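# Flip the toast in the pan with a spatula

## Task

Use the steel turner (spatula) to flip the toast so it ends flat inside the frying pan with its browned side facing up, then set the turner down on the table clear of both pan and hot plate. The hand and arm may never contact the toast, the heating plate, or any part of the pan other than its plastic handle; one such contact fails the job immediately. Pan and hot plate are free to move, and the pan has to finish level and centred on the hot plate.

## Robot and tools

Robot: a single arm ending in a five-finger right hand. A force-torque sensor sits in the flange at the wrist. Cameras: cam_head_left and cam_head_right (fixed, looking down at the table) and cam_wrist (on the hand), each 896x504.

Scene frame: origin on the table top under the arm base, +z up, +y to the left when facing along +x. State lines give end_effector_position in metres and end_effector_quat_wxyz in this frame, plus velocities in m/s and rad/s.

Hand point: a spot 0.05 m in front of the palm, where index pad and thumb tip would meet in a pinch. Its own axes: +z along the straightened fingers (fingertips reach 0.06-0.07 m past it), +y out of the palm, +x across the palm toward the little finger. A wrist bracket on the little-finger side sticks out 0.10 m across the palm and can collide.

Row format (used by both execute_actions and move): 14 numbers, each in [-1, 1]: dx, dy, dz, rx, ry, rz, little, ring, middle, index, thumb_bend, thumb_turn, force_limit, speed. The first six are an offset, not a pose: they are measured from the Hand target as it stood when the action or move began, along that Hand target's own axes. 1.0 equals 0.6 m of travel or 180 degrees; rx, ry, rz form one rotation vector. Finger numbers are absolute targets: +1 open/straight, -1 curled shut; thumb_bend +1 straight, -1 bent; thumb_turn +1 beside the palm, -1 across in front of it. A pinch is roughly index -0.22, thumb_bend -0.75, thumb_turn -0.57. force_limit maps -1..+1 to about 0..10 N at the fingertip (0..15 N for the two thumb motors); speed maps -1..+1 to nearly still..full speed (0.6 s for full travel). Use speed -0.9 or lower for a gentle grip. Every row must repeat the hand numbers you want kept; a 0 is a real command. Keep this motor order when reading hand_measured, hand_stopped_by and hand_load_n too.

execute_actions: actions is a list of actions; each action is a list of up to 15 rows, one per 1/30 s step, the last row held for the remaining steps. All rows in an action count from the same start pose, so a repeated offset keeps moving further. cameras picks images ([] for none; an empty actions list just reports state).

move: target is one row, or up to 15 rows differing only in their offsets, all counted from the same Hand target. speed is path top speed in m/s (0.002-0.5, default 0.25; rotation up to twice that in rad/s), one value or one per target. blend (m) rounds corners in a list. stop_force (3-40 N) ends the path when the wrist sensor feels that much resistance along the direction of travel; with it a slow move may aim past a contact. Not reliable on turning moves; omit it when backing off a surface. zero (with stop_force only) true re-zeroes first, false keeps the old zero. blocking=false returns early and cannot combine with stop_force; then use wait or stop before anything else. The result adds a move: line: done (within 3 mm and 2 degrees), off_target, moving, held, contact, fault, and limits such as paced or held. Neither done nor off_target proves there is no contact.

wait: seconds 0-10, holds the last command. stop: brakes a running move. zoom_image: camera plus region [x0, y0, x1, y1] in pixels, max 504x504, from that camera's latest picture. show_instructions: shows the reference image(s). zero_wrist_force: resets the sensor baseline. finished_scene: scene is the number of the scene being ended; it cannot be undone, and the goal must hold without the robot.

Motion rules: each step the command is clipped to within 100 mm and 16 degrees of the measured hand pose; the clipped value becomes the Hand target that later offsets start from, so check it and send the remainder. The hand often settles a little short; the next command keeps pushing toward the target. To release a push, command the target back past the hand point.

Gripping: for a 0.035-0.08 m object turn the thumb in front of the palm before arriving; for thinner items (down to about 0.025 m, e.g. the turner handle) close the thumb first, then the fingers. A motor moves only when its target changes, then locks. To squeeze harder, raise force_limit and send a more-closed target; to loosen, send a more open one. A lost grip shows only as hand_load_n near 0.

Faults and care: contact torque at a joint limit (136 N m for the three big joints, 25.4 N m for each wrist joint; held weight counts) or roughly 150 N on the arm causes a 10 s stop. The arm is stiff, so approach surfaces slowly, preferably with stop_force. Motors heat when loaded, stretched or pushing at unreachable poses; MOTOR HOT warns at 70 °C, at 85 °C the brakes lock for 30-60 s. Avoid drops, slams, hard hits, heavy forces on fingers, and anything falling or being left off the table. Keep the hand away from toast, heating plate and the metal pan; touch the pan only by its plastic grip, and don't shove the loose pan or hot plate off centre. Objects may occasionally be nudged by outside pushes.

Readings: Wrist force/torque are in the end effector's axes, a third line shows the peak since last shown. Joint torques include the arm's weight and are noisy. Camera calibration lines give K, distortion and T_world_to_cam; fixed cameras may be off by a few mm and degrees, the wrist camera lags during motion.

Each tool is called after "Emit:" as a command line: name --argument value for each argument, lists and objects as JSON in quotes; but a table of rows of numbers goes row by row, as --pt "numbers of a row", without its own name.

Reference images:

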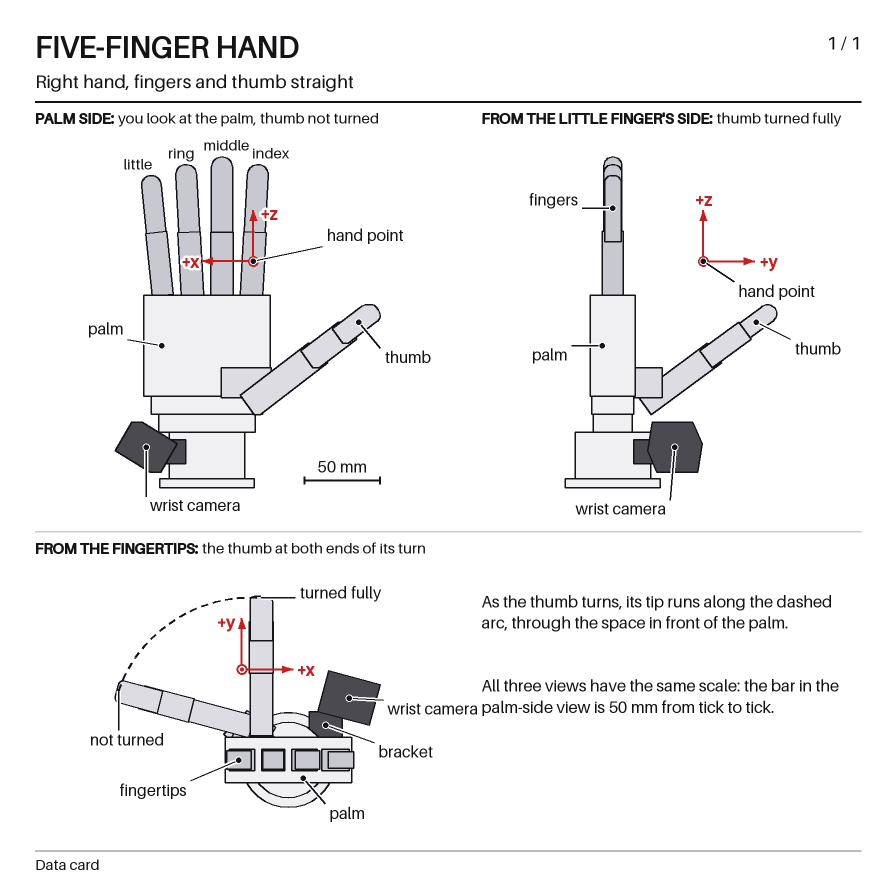

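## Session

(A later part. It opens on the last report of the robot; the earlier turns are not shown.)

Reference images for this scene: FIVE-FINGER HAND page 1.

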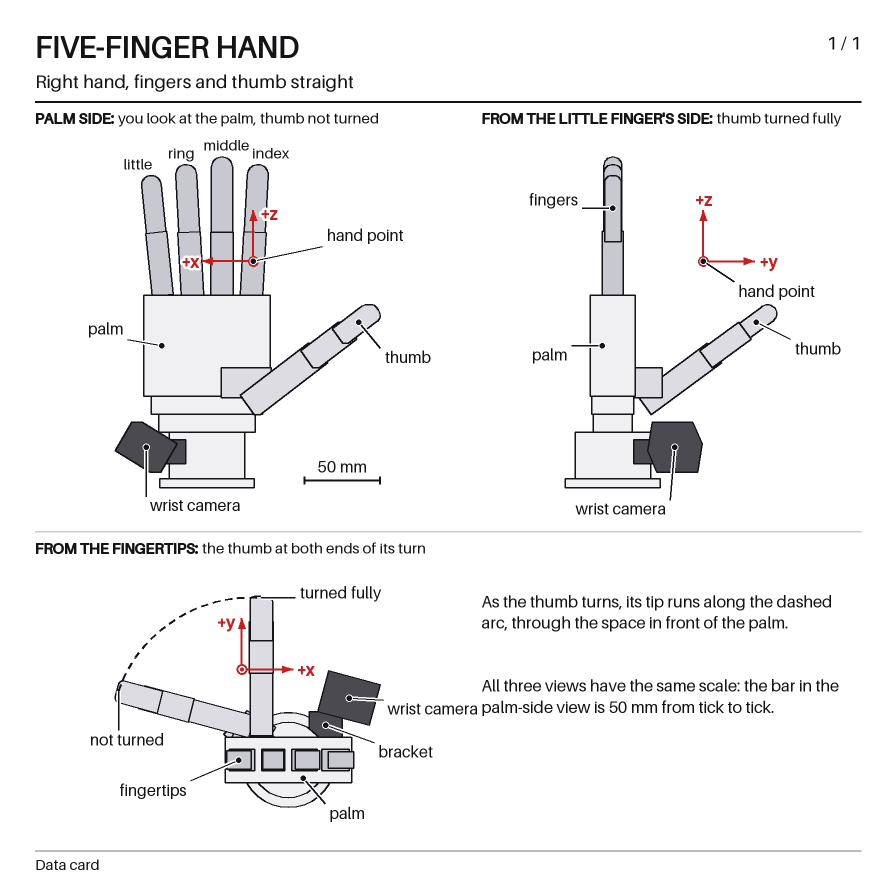

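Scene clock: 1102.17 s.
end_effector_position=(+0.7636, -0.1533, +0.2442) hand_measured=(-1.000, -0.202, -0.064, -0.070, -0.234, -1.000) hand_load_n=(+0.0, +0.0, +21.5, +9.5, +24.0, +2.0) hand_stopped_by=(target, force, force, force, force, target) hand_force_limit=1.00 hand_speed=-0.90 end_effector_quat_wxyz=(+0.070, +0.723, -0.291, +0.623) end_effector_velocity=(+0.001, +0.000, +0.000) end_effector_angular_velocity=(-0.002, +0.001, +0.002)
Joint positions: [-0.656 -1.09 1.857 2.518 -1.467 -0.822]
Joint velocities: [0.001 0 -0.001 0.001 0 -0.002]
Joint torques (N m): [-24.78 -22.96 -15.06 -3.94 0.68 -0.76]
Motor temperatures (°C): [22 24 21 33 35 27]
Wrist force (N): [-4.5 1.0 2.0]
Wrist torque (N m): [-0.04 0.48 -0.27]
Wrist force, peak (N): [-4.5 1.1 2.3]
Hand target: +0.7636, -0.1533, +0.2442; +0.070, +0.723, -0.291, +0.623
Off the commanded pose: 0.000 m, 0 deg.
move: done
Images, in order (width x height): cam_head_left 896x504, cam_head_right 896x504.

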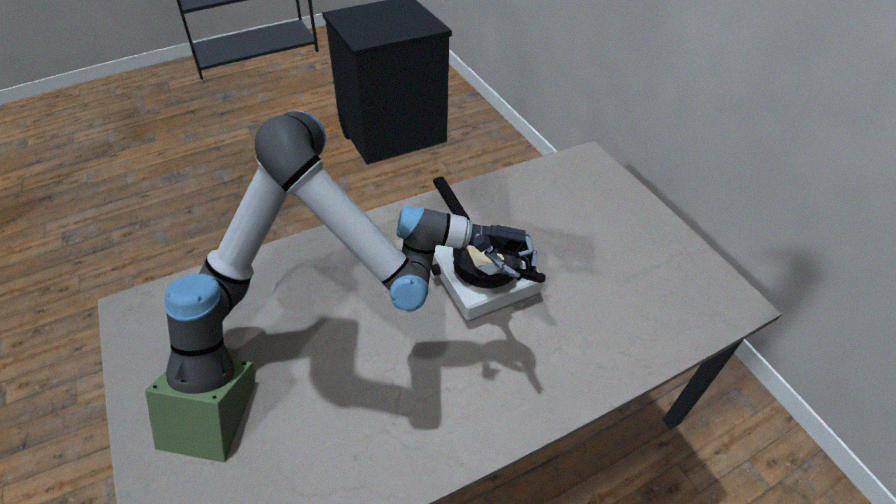

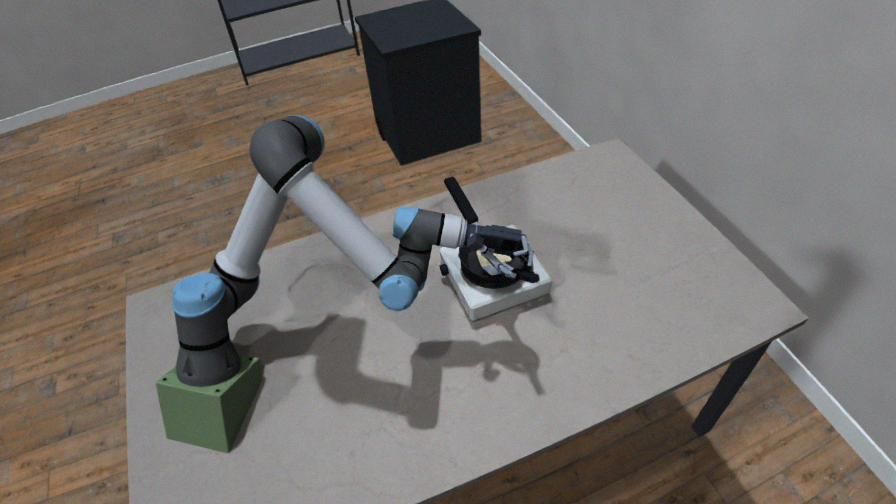

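Emit:
move --pt "0.0115 0.033 0.0107 0 0 0 -1 -1 -1 -1 -1 -1 1 -0.9" --pt "-0.012 0.0395 0.016 0 0 0 -1 -1 -1 -1 -1 -1 1 -0.9" --speed 0.02 --cameras '["cam_head_left","cam_head_right"]'

Emit:
zoom_image --camera "cam_head_right" --region '[450, 225, 550, 310]'

Emit:
zoom_image --camera "cam_head_left" --region '[450, 225, 550, 310]'

Scene clock: 1108.90 s.
end_effector_position=(+0.7595, -0.1748, +0.2290) hand_measured=(-1.000, -0.202, -0.064, -0.070, -0.234, -1.000) hand_load_n=(+0.0, +0.0, +24.0, +8.5, +22.0, +0.5) hand_stopped_by=(target, force, force, force, force, target) hand_force_limit=1.00 hand_speed=-0.90 end_effector_quat_wxyz=(+0.070, +0.723, -0.291, +0.623) end_effector_velocity=(+0.000, +0.001, +0.001) end_effector_angular_velocity=(+0.001, -0.001, +0.001)
Joint positions: [-0.679 -1.042 1.857 2.471 -1.445 -0.825]
Joint velocities: [0 -0.002 0 0.001 0.001 0.001]
Joint torques (N m): [-25.34 -46.08 -12.77 0.04 0.37 1.72]
Motor temperatures (°C): [22 24 21 33 35 27]
Wrist force (N): [-3.1 0.3 1.8]
Wrist torque (N m): [-0.06 0.30 -0.07]
Wrist force, peak (N): [-4.5 1.0 2.2]
Hand target: +0.7595, -0.1749, +0.2292; +0.070, +0.723, -0.291, +0.623
Off the commanded pose: 0.000 m, 0 deg.
move: done
Images, in order (width x height): cam_head_left 896x504, cam_head_right 896x504.

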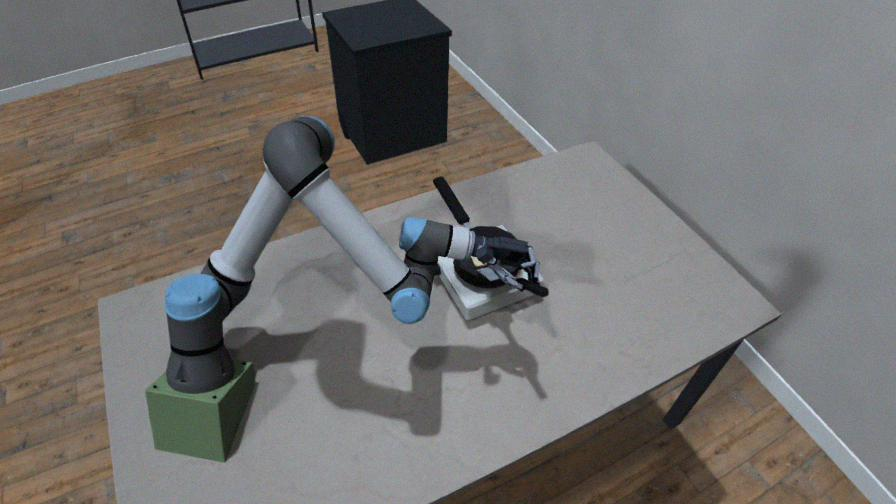

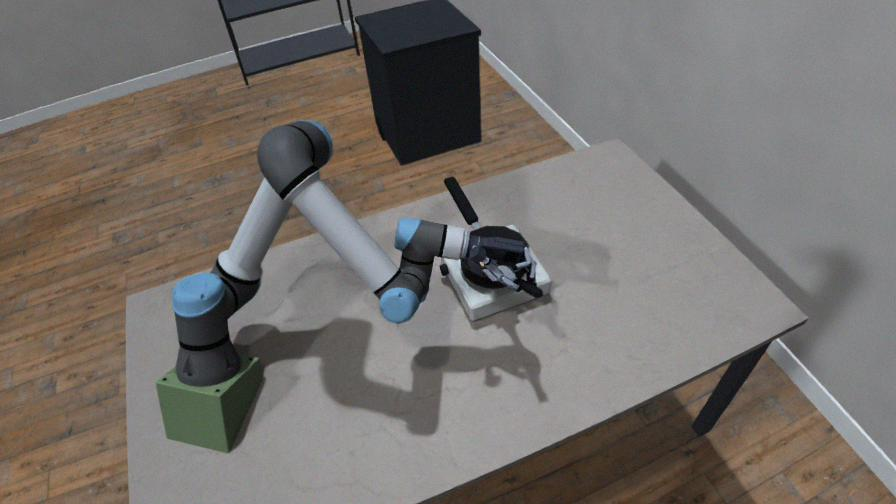

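Scaled by 5.040.

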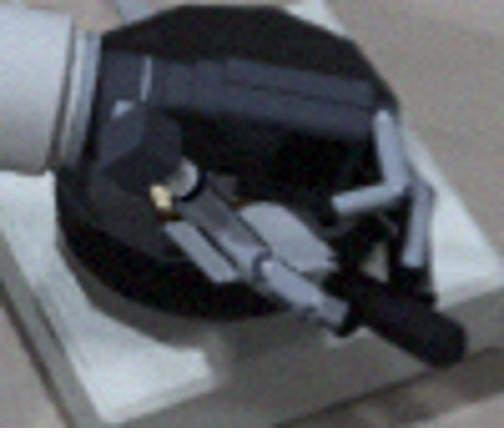

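Scaled by 5.040.

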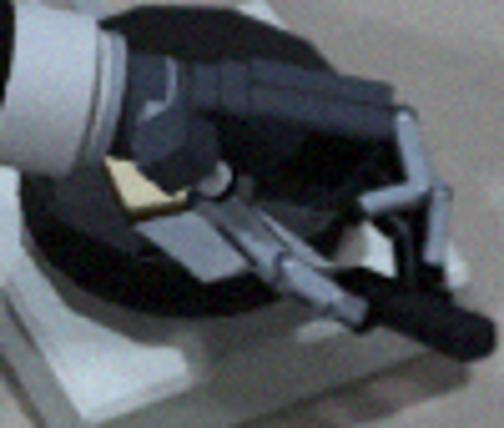

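Emit:
move --target '[-0.0105,-0.0301,-0.0097,0,0,0,-1,-1,-1,-1,-1,-1,1,-0.9]' --speed 0.015 --stop_force 8

Emit:
zoom_image --camera "cam_head_left" --region '[430, 205, 580, 325]'

Emit:
zoom_image --camera "cam_head_right" --region '[430, 205, 580, 325]'

Scene clock: 1121.00 s.
end_effector_position=(+0.7633, -0.1552, +0.2292) hand_measured=(-1.000, -0.202, -0.064, -0.070, -0.234, -1.000) hand_load_n=(+0.0, +0.0, +22.0, +9.0, +24.0, +2.5) hand_stopped_by=(target, force, force, force, force, target) hand_force_limit=1.00 hand_speed=-0.90 end_effector_quat_wxyz=(+0.070, +0.723, -0.291, +0.623) end_effector_velocity=(+0.000, +0.000, +0.000) end_effector_angular_velocity=(+0.001, +0.001, -0.001)
Joint positions: [-0.645 -1.061 1.858 2.488 -1.478 -0.82]
Joint velocities: [0 0 0.001 0.001 0 0]
Joint torques (N m): [-24.54 -24.74 -10.23 -3.86 0.64 -0.57]
Motor temperatures (°C): [22 24 21 33 35 27]
Wrist force (N): [-4.3 1.1 1.8]
Wrist torque (N m): [0.00 0.47 -0.25]
Wrist force, peak (N): [-4.6 0.9 2.2]
Hand target: +0.7633, -0.1552, +0.2292; +0.070, +0.723, -0.291, +0.623
Off the commanded pose: 0.000 m, 0 deg.
move: done
camera_calibration:
cam_wrist: T_world_to_cam=[[-0.478016, -0.877938, 0.0269522, 0.216319], [-0.647722, 0.331612, -0.685922, 0.703487], [0.593259, -0.345339, -0.727176, -0.226203], [0, 0, 0, 1]] pos_world=[0.693265, -0.121487, 0.312218]

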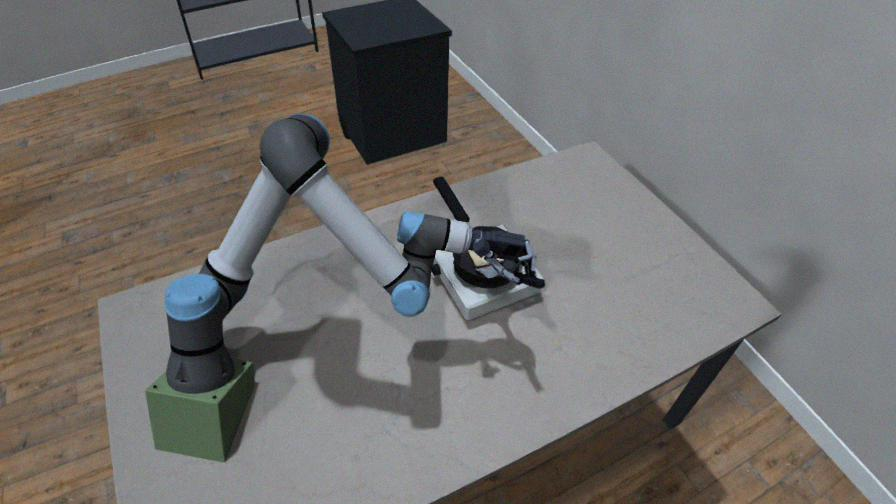

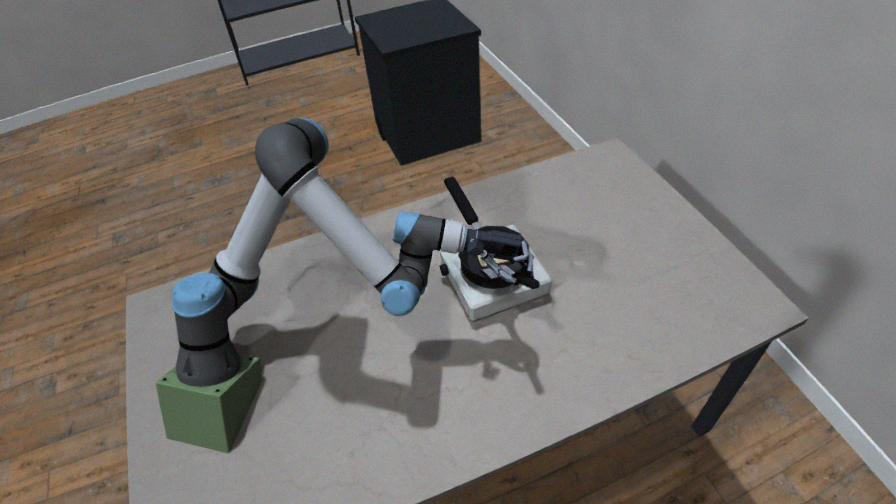

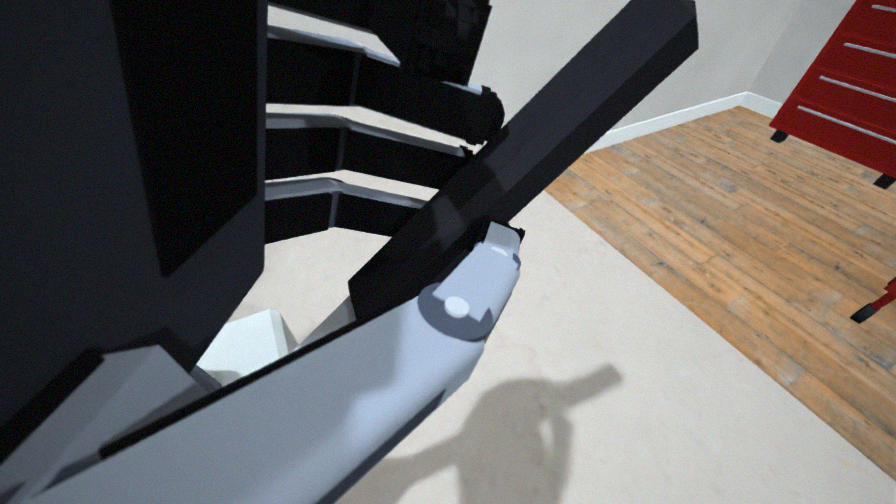

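Scaled by 3.360.

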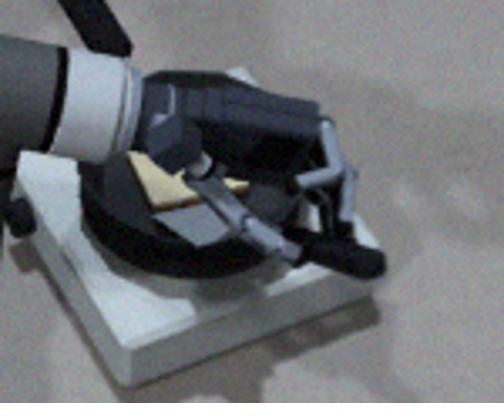

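Scaled by 3.360.

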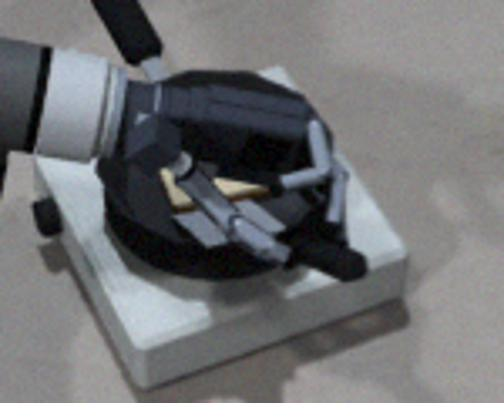

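Emit:
move --target '[-0.0105,-0.0301,-0.0097,0,0,0,-1,-1,-1,-1,-1,-1,1,-0.9]' --speed 0.015 --stop_force 8

Emit:
zoom_image --camera "cam_head_left" --region '[450, 225, 550, 305]'

Emit:
zoom_image --camera "cam_head_right" --region '[450, 225, 550, 305]'

Scene clock: 1127.17 s.
end_effector_position=(+0.7671, -0.1356, +0.2293) hand_measured=(-1.000, -0.202, -0.064, -0.070, -0.234, -1.000) hand_load_n=(+0.0, +0.0, +22.0, +9.0, +24.5, +2.5) hand_stopped_by=(target, force, force, force, force, target) hand_force_limit=1.00 hand_speed=-0.90 end_effector_quat_wxyz=(+0.070, +0.723, -0.291, +0.623) end_effector_velocity=(+0.000, +0.000, +0.001) end_effector_angular_velocity=(-0.004, -0.001, +0.001)
Joint positions: [-0.611 -1.079 1.857 2.507 -1.512 -0.815]
Joint velocities: [0 0 0 -0.002 -0.001 -0.003]
Joint torques (N m): [-24.2 -24.56 -16.93 -4.11 0.51 -0.71]
Motor temperatures (°C): [22 24 21 33 35 27]
Wrist force (N): [-4.7 1.0 1.8]
Wrist torque (N m): [-0.01 0.54 -0.26]
Wrist force, peak (N): [-4.8 1.0 1.9]
Hand target: +0.7671, -0.1356, +0.2293; +0.070, +0.723, -0.291, +0.623
Off the commanded pose: 0.000 m, 0 deg.
move: done
camera_calibration:
cam_wrist: T_world_to_cam=[[-0.478007, -0.877944, 0.0269188, 0.23539], [-0.6477, 0.331616, -0.685941, 0.699471], [0.593291, -0.34532, -0.727159, -0.221678], [0, 0, 0, 1]] pos_world=[0.697085, -0.101846, 0.312264]

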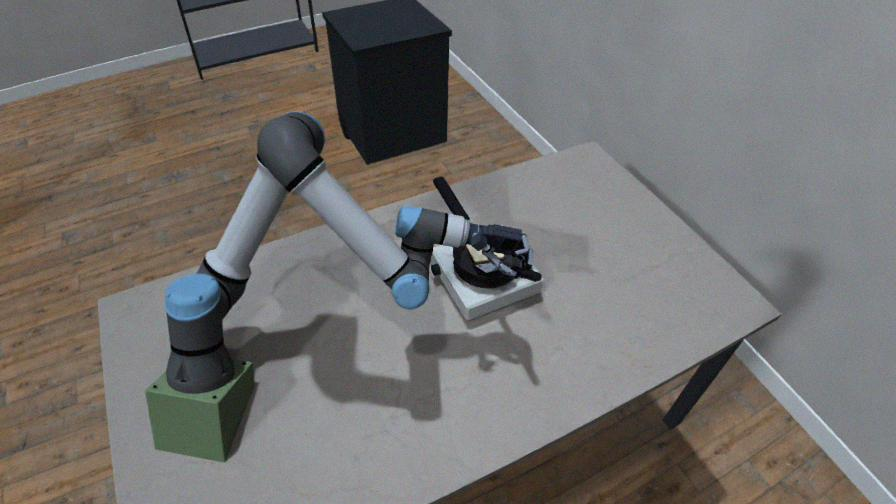

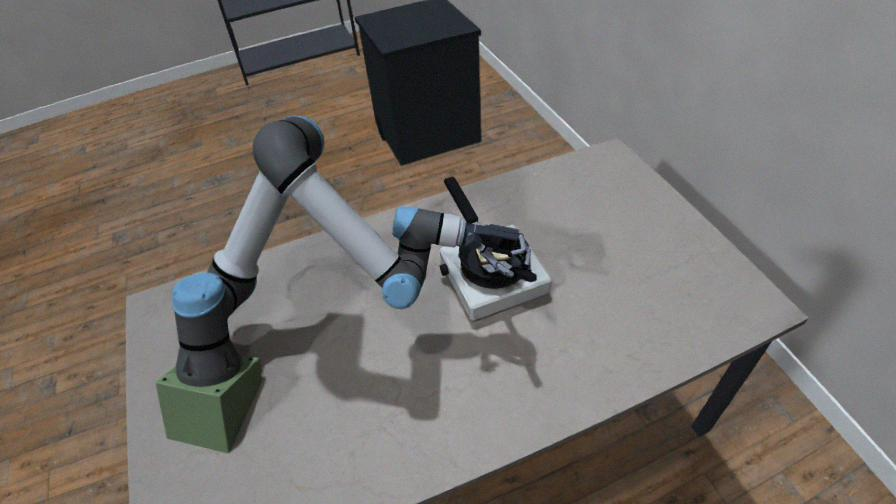

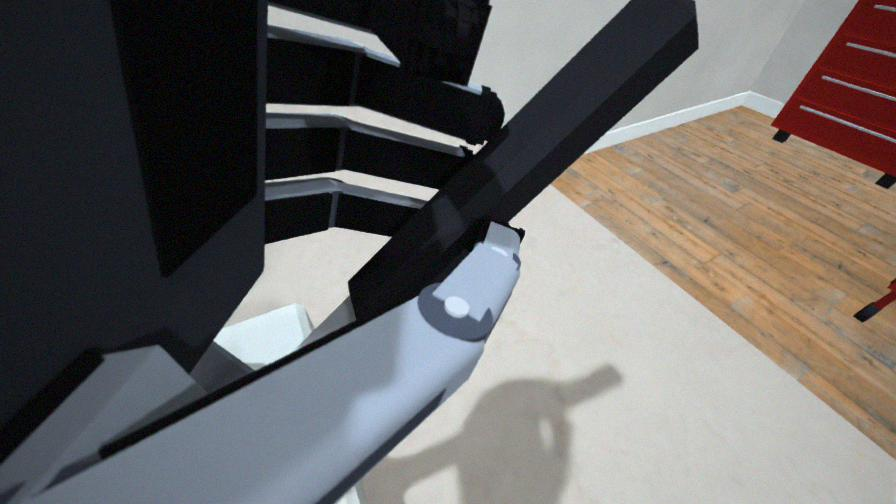

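Scaled by 5.040.

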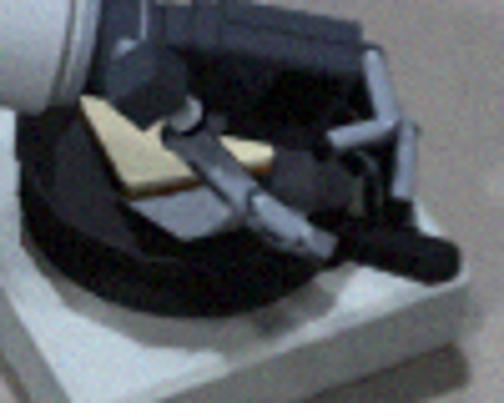

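Scaled by 5.040.

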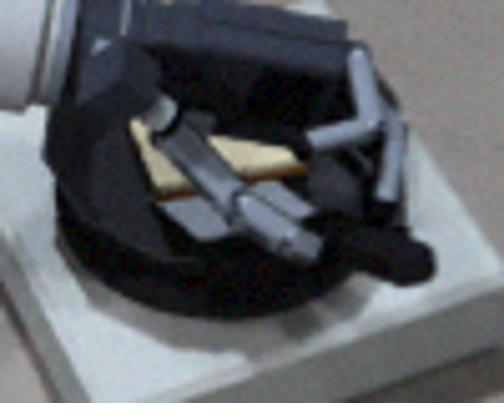

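Emit:
move --target '[-0.0053,-0.0151,-0.0049,0,0,0,-1,-1,-1,-1,-1,-1,1,-0.9]' --speed 0.015 --stop_force 8

Emit:
zoom_image --camera "cam_head_left" --region '[450, 225, 550, 305]'

Emit:
zoom_image --camera "cam_head_right" --region '[450, 225, 550, 305]'

Scene clock: 1134.77 s.
end_effector_position=(+0.7690, -0.1257, +0.2293) hand_measured=(-1.000, -0.202, -0.064, -0.070, -0.234, -1.000) hand_load_n=(+0.0, +0.0, +22.0, +9.0, +24.0, +2.5) hand_stopped_by=(target, force, force, force, force, target) hand_force_limit=1.00 hand_speed=-0.90 end_effector_quat_wxyz=(+0.070, +0.723, -0.291, +0.623) end_effector_velocity=(-0.001, -0.001, +0.000) end_effector_angular_velocity=(+0.000, +0.001, -0.001)
Joint positions: [-0.594 -1.087 1.855 2.516 -1.529 -0.813]
Joint velocities: [-0.001 0 0.001 0.001 0 0]
Joint torques (N m): [-23.51 -25.18 -12.85 -3.96 0.58 -0.7]
Motor temperatures (°C): [22 24 21 33 35 27]
Wrist force (N): [-4.4 1.1 2.0]
Wrist torque (N m): [0.01 0.48 -0.25]
Wrist force, peak (N): [-4.8 1.1 2.1]
Hand target: +0.7690, -0.1257, +0.2293; +0.070, +0.723, -0.291, +0.623
Off the commanded pose: 0.000 m, 0 deg.
move: done
camera_calibration:
cam_wrist: T_world_to_cam=[[-0.478005, -0.877945, 0.0269022, 0.244964], [-0.647692, 0.331622, -0.685946, 0.697427], [0.593302, -0.34531, -0.727155, -0.219397], [0, 0, 0, 1]] pos_world=[0.69898, -0.0919774, 0.312272]

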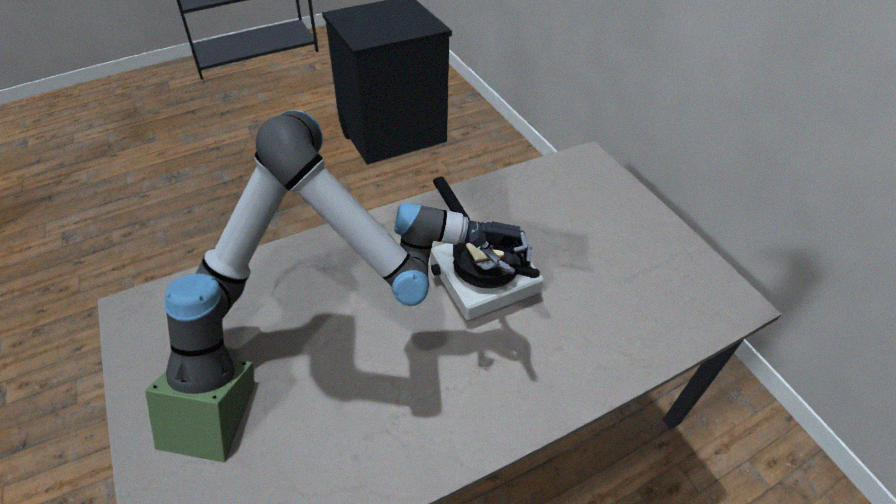

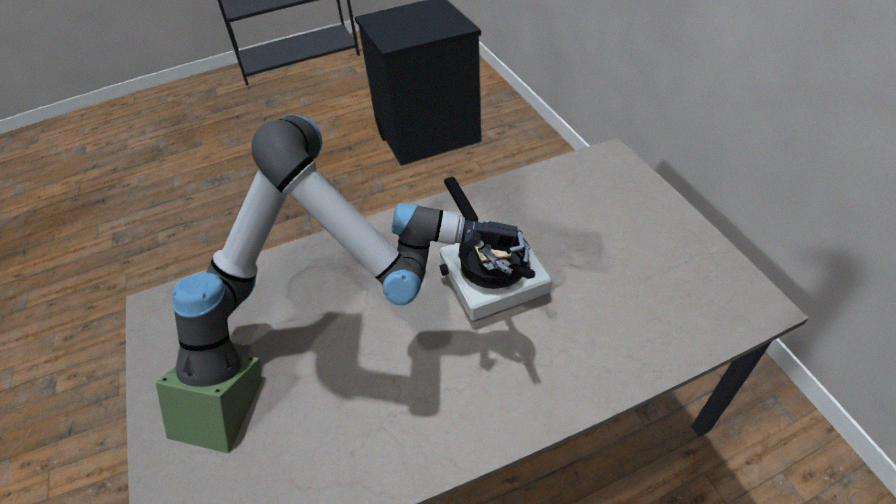

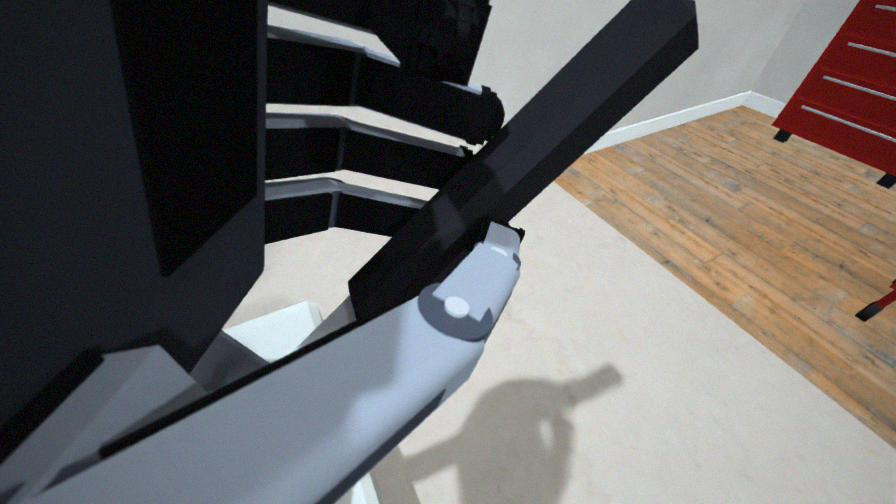

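Scaled by 5.040.

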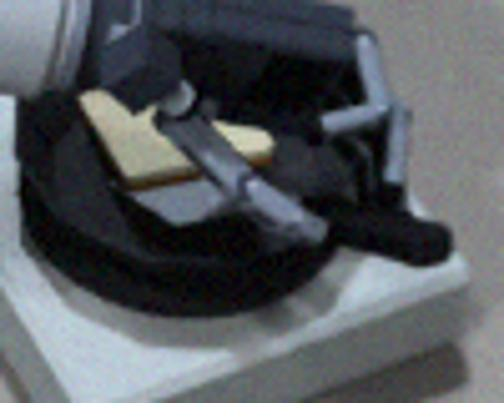

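Scaled by 5.040.

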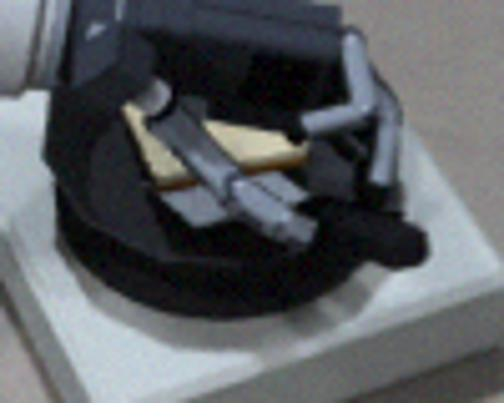

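Emit:
move --target '[-0.0287,0.0163,0.0095,0.0033,-0.0130,0.0305,-1,-1,-1,-1,-1,-1,1,-0.9]' --speed 0.02

Emit:
zoom_image --camera "cam_head_left" --region '[450, 225, 550, 305]'

Emit:
zoom_image --camera "cam_head_right" --region '[450, 225, 550, 305]'

Scene clock: 1146.97 s.
end_effector_position=(+0.7680, -0.1307, +0.2092) hand_measured=(-1.000, -0.202, -0.064, -0.070, -0.234, -1.000) hand_load_n=(+0.0, +0.0, +22.0, +9.0, +24.0, +2.5) hand_stopped_by=(target, force, force, force, force, target) hand_force_limit=1.00 hand_speed=-0.90 end_effector_quat_wxyz=(+0.030, +0.721, -0.323, +0.612) end_effector_velocity=(+0.000, +0.000, +0.000) end_effector_angular_velocity=(-0.001, +0.001, -0.001)
Joint positions: [-0.615 -1.064 1.861 2.508 -1.472 -0.721]
Joint velocities: [0 0 0 0.001 -0.001 -0.001]
Joint torques (N m): [-17.76 -34.01 -9.17 -3.71 -1.52 -1.7]
Motor temperatures (°C): [22 24 21 33 35 27]
Wrist force (N): [-4.3 1.4 1.9]
Wrist torque (N m): [0.01 0.52 -0.22]
Wrist force, peak (N): [-4.8 1.3 2.0]
Hand target: +0.7680, -0.1307, +0.2093; +0.031, +0.721, -0.323, +0.612
Off the commanded pose: 0.000 m, 0 deg.
move: done
camera_calibration:
cam_wrist: T_world_to_cam=[[-0.477848, -0.875551, -0.0712184, 0.261342], [-0.638019, 0.40165, -0.65697, 0.680291], [0.603815, -0.268493, -0.750545, -0.228268], [0, 0, 0, 1]] pos_world=[0.696752, -0.105709, 0.294218]

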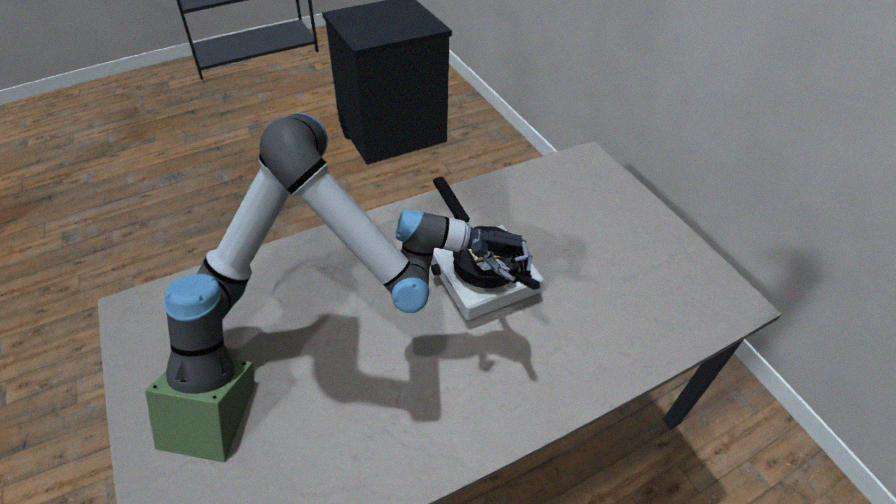

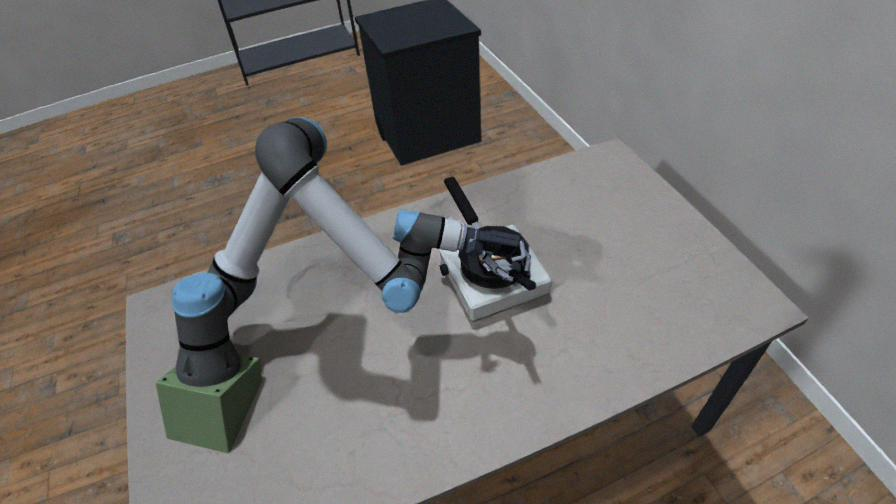

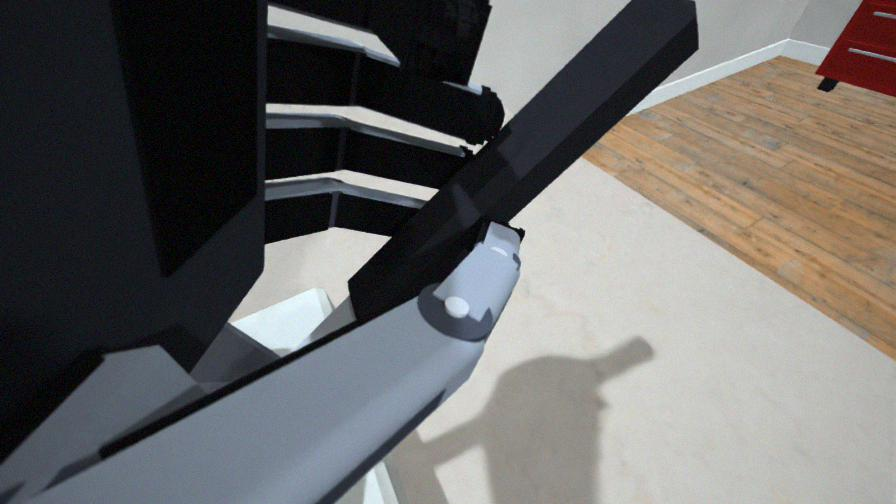

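Scaled by 5.040.

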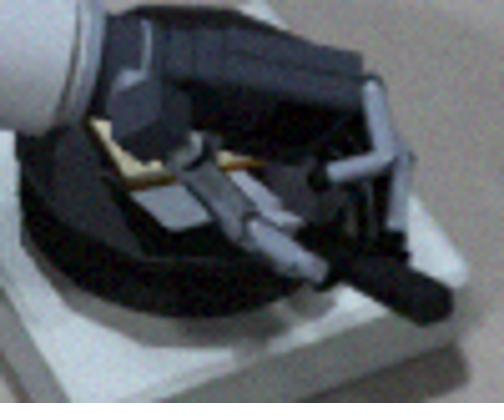

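Scaled by 5.040.

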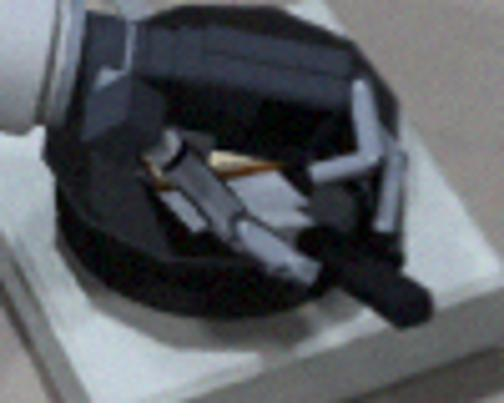

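Emit:
move --target '[-0.0211,0.0082,0.0058,0.0033,-0.0131,0.0305,-1,-1,-1,-1,-1,-1,1,-0.9]' --speed 0.02

Emit:
zoom_image --camera "cam_head_left" --region '[450, 225, 550, 305]'

Emit:
zoom_image --camera "cam_head_right" --region '[450, 225, 550, 305]'

Scene clock: 1156.67 s.
end_effector_position=(+0.7680, -0.1307, +0.1952) hand_measured=(-1.000, -0.202, -0.064, -0.070, -0.234, -1.000) hand_load_n=(+0.0, +0.0, +22.0, +10.0, +24.5, +2.0) hand_stopped_by=(target, force, force, force, force, target) hand_force_limit=1.00 hand_speed=-0.90 end_effector_quat_wxyz=(-0.009, +0.718, -0.355, +0.599) end_effector_velocity=(+0.000, +0.000, +0.001) end_effector_angular_velocity=(-0.003, +0.000, +0.000)
Joint positions: [-0.633 -1.051 1.865 2.511 -1.415 -0.631]
Joint velocities: [0 -0.001 0 0 -0.001 -0.003]
Joint torques (N m): [-18.05 -29.89 -7.69 -0.29 -1.74 -1.62]
Motor temperatures (°C): [22 24 21 33 35 27]
Wrist force (N): [-4.3 1.4 2.3]
Wrist torque (N m): [-0.07 0.46 -0.27]
Wrist force, peak (N): [-4.4 1.7 2.4]
Hand target: +0.7680, -0.1307, +0.1952; -0.009, +0.718, -0.355, +0.599
Off the commanded pose: 0.000 m, 0 deg.
move: done
camera_calibration:
cam_wrist: T_world_to_cam=[[-0.476203, -0.863081, -0.168291, 0.279677], [-0.629019, 0.468083, -0.620672, 0.665761], [0.614464, -0.189708, -0.765797, -0.233684], [0, 0, 0, 1]] pos_world=[0.69555, -0.114579, 0.281332]

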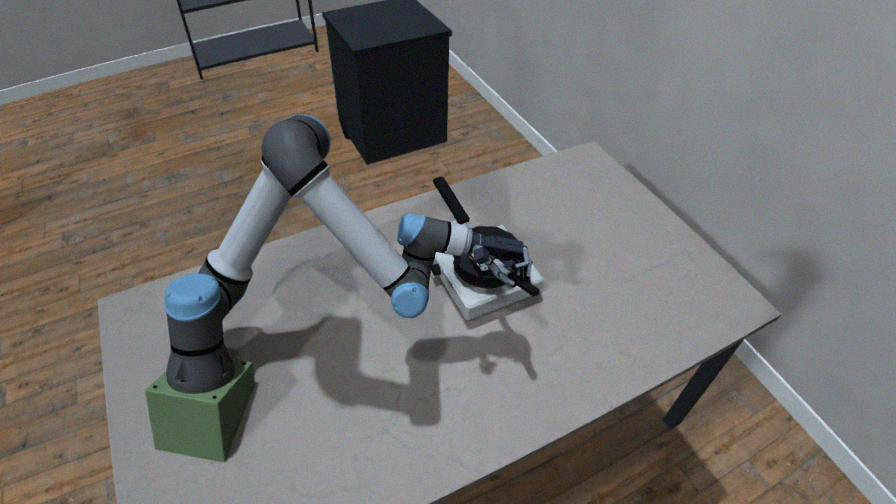

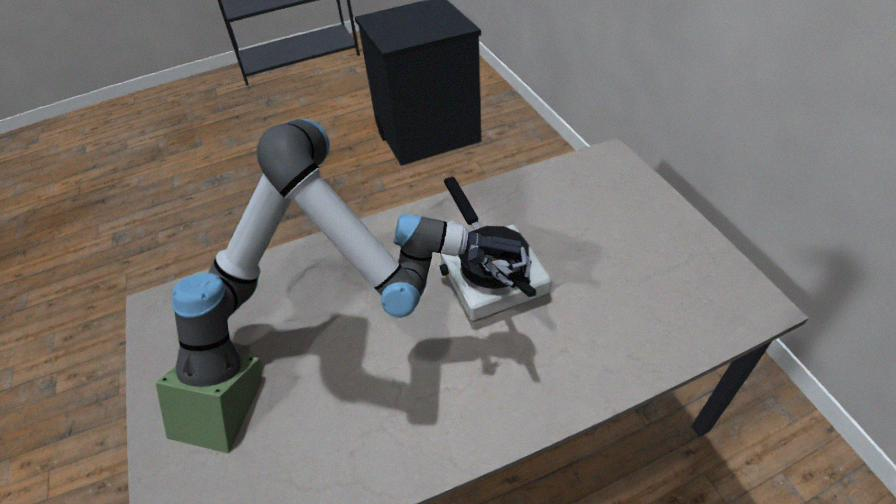

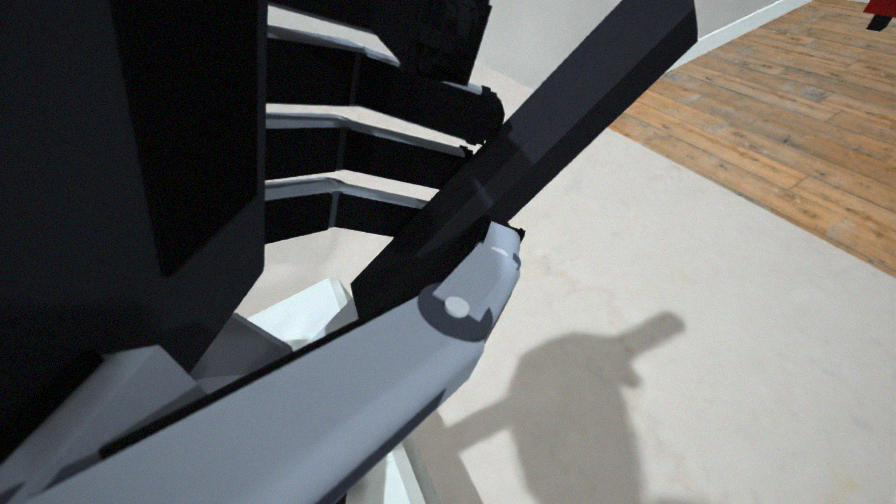

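Scaled by 5.040.

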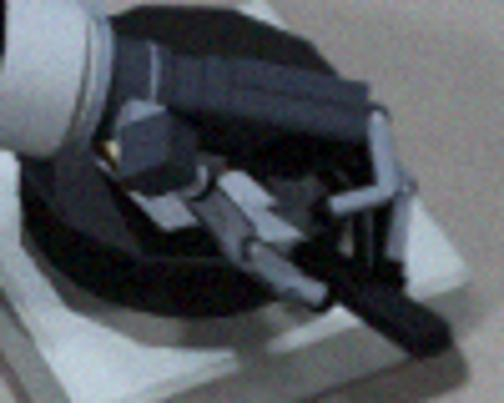

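Scaled by 5.040.

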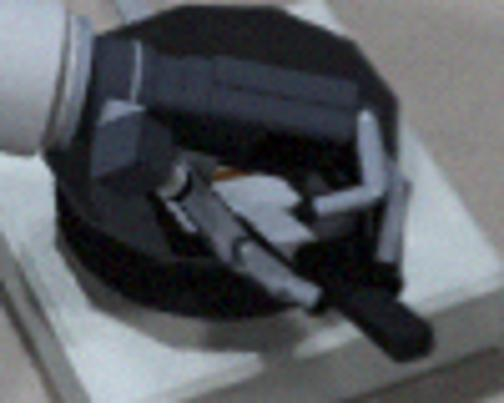

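Emit:
move --target '[-0.0245,-0.0102,0.0008,0.0033,-0.0131,0.0305,-1,-1,-1,-1,-1,-1,1,-0.9]' --speed 0.02

Emit:
zoom_image --camera "cam_head_left" --region '[450, 225, 550, 305]'

Emit:
zoom_image --camera "cam_head_right" --region '[450, 225, 550, 305]'

Scene clock: 1167.93 s.
end_effector_position=(+0.7710, -0.1186, +0.1852) hand_measured=(-1.000, -0.202, -0.064, -0.070, -0.234, -1.000) hand_load_n=(+0.0, +0.0, +21.5, +10.0, +24.5, +2.0) hand_stopped_by=(target, force, force, force, force, target) hand_force_limit=1.00 hand_speed=-0.90 end_effector_quat_wxyz=(-0.049, +0.712, -0.385, +0.585) end_effector_velocity=(+0.000, +0.000, -0.001) end_effector_angular_velocity=(+0.000, +0.002, +0.000)
Joint positions: [-0.634 -1.052 1.864 2.526 -1.374 -0.538]
Joint velocities: [0 0 0 0.001 0 -0.001]
Joint torques (N m): [-23.52 -23.81 -20.96 -0.12 -1.32 -1.81]
Motor temperatures (°C): [22 24 21 33 35 27]
Wrist force (N): [-4.5 1.7 2.5]
Wrist torque (N m): [-0.08 0.53 -0.30]
Wrist force, peak (N): [-4.7 1.8 2.4]
Hand target: +0.7710, -0.1186, +0.1852; -0.049, +0.712, -0.385, +0.585
Off the commanded pose: 0.000 m, 0 deg.
move: done
camera_calibration:
cam_wrist: T_world_to_cam=[[-0.473127, -0.840661, -0.263515, 0.307821], [-0.620572, 0.530323, -0.577623, 0.648734], [0.625333, -0.109759, -0.772601, -0.238525], [0, 0, 0, 1]] pos_world=[0.697382, -0.111446, 0.271554]

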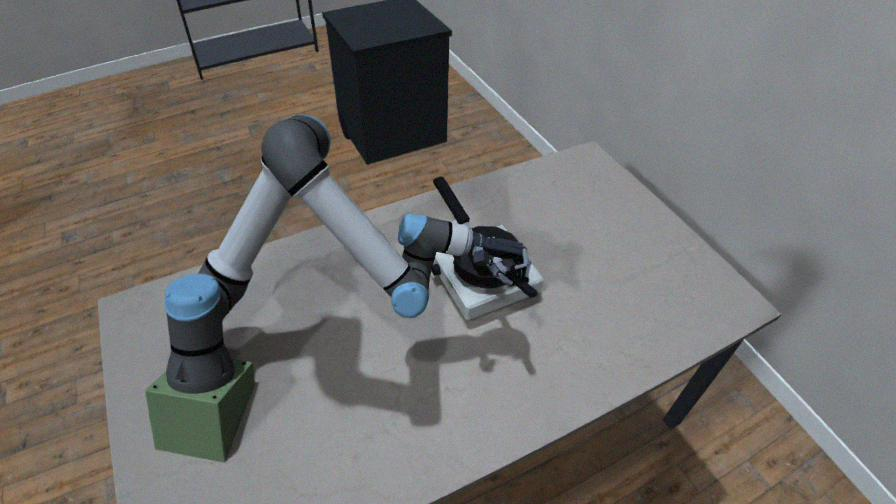

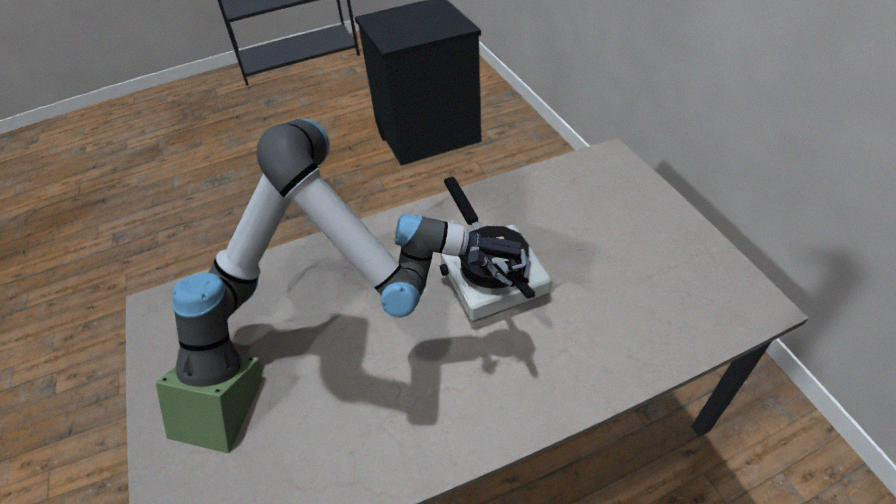

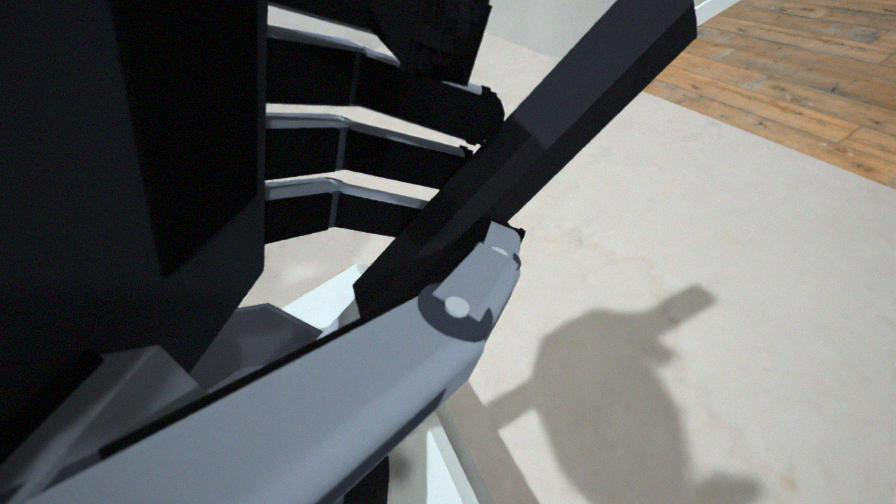

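Scaled by 5.040.

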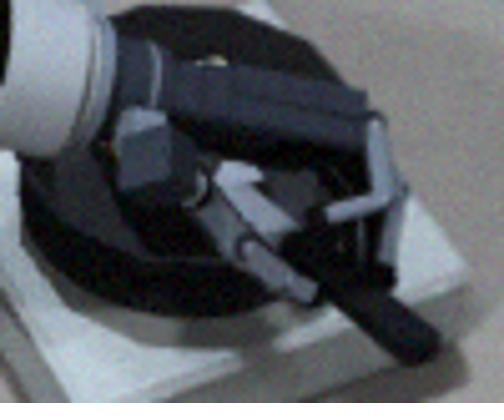

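Scaled by 5.040.

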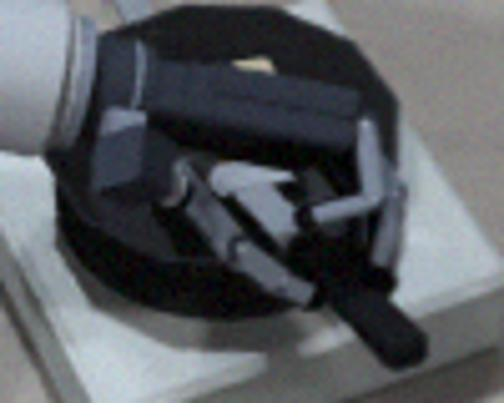

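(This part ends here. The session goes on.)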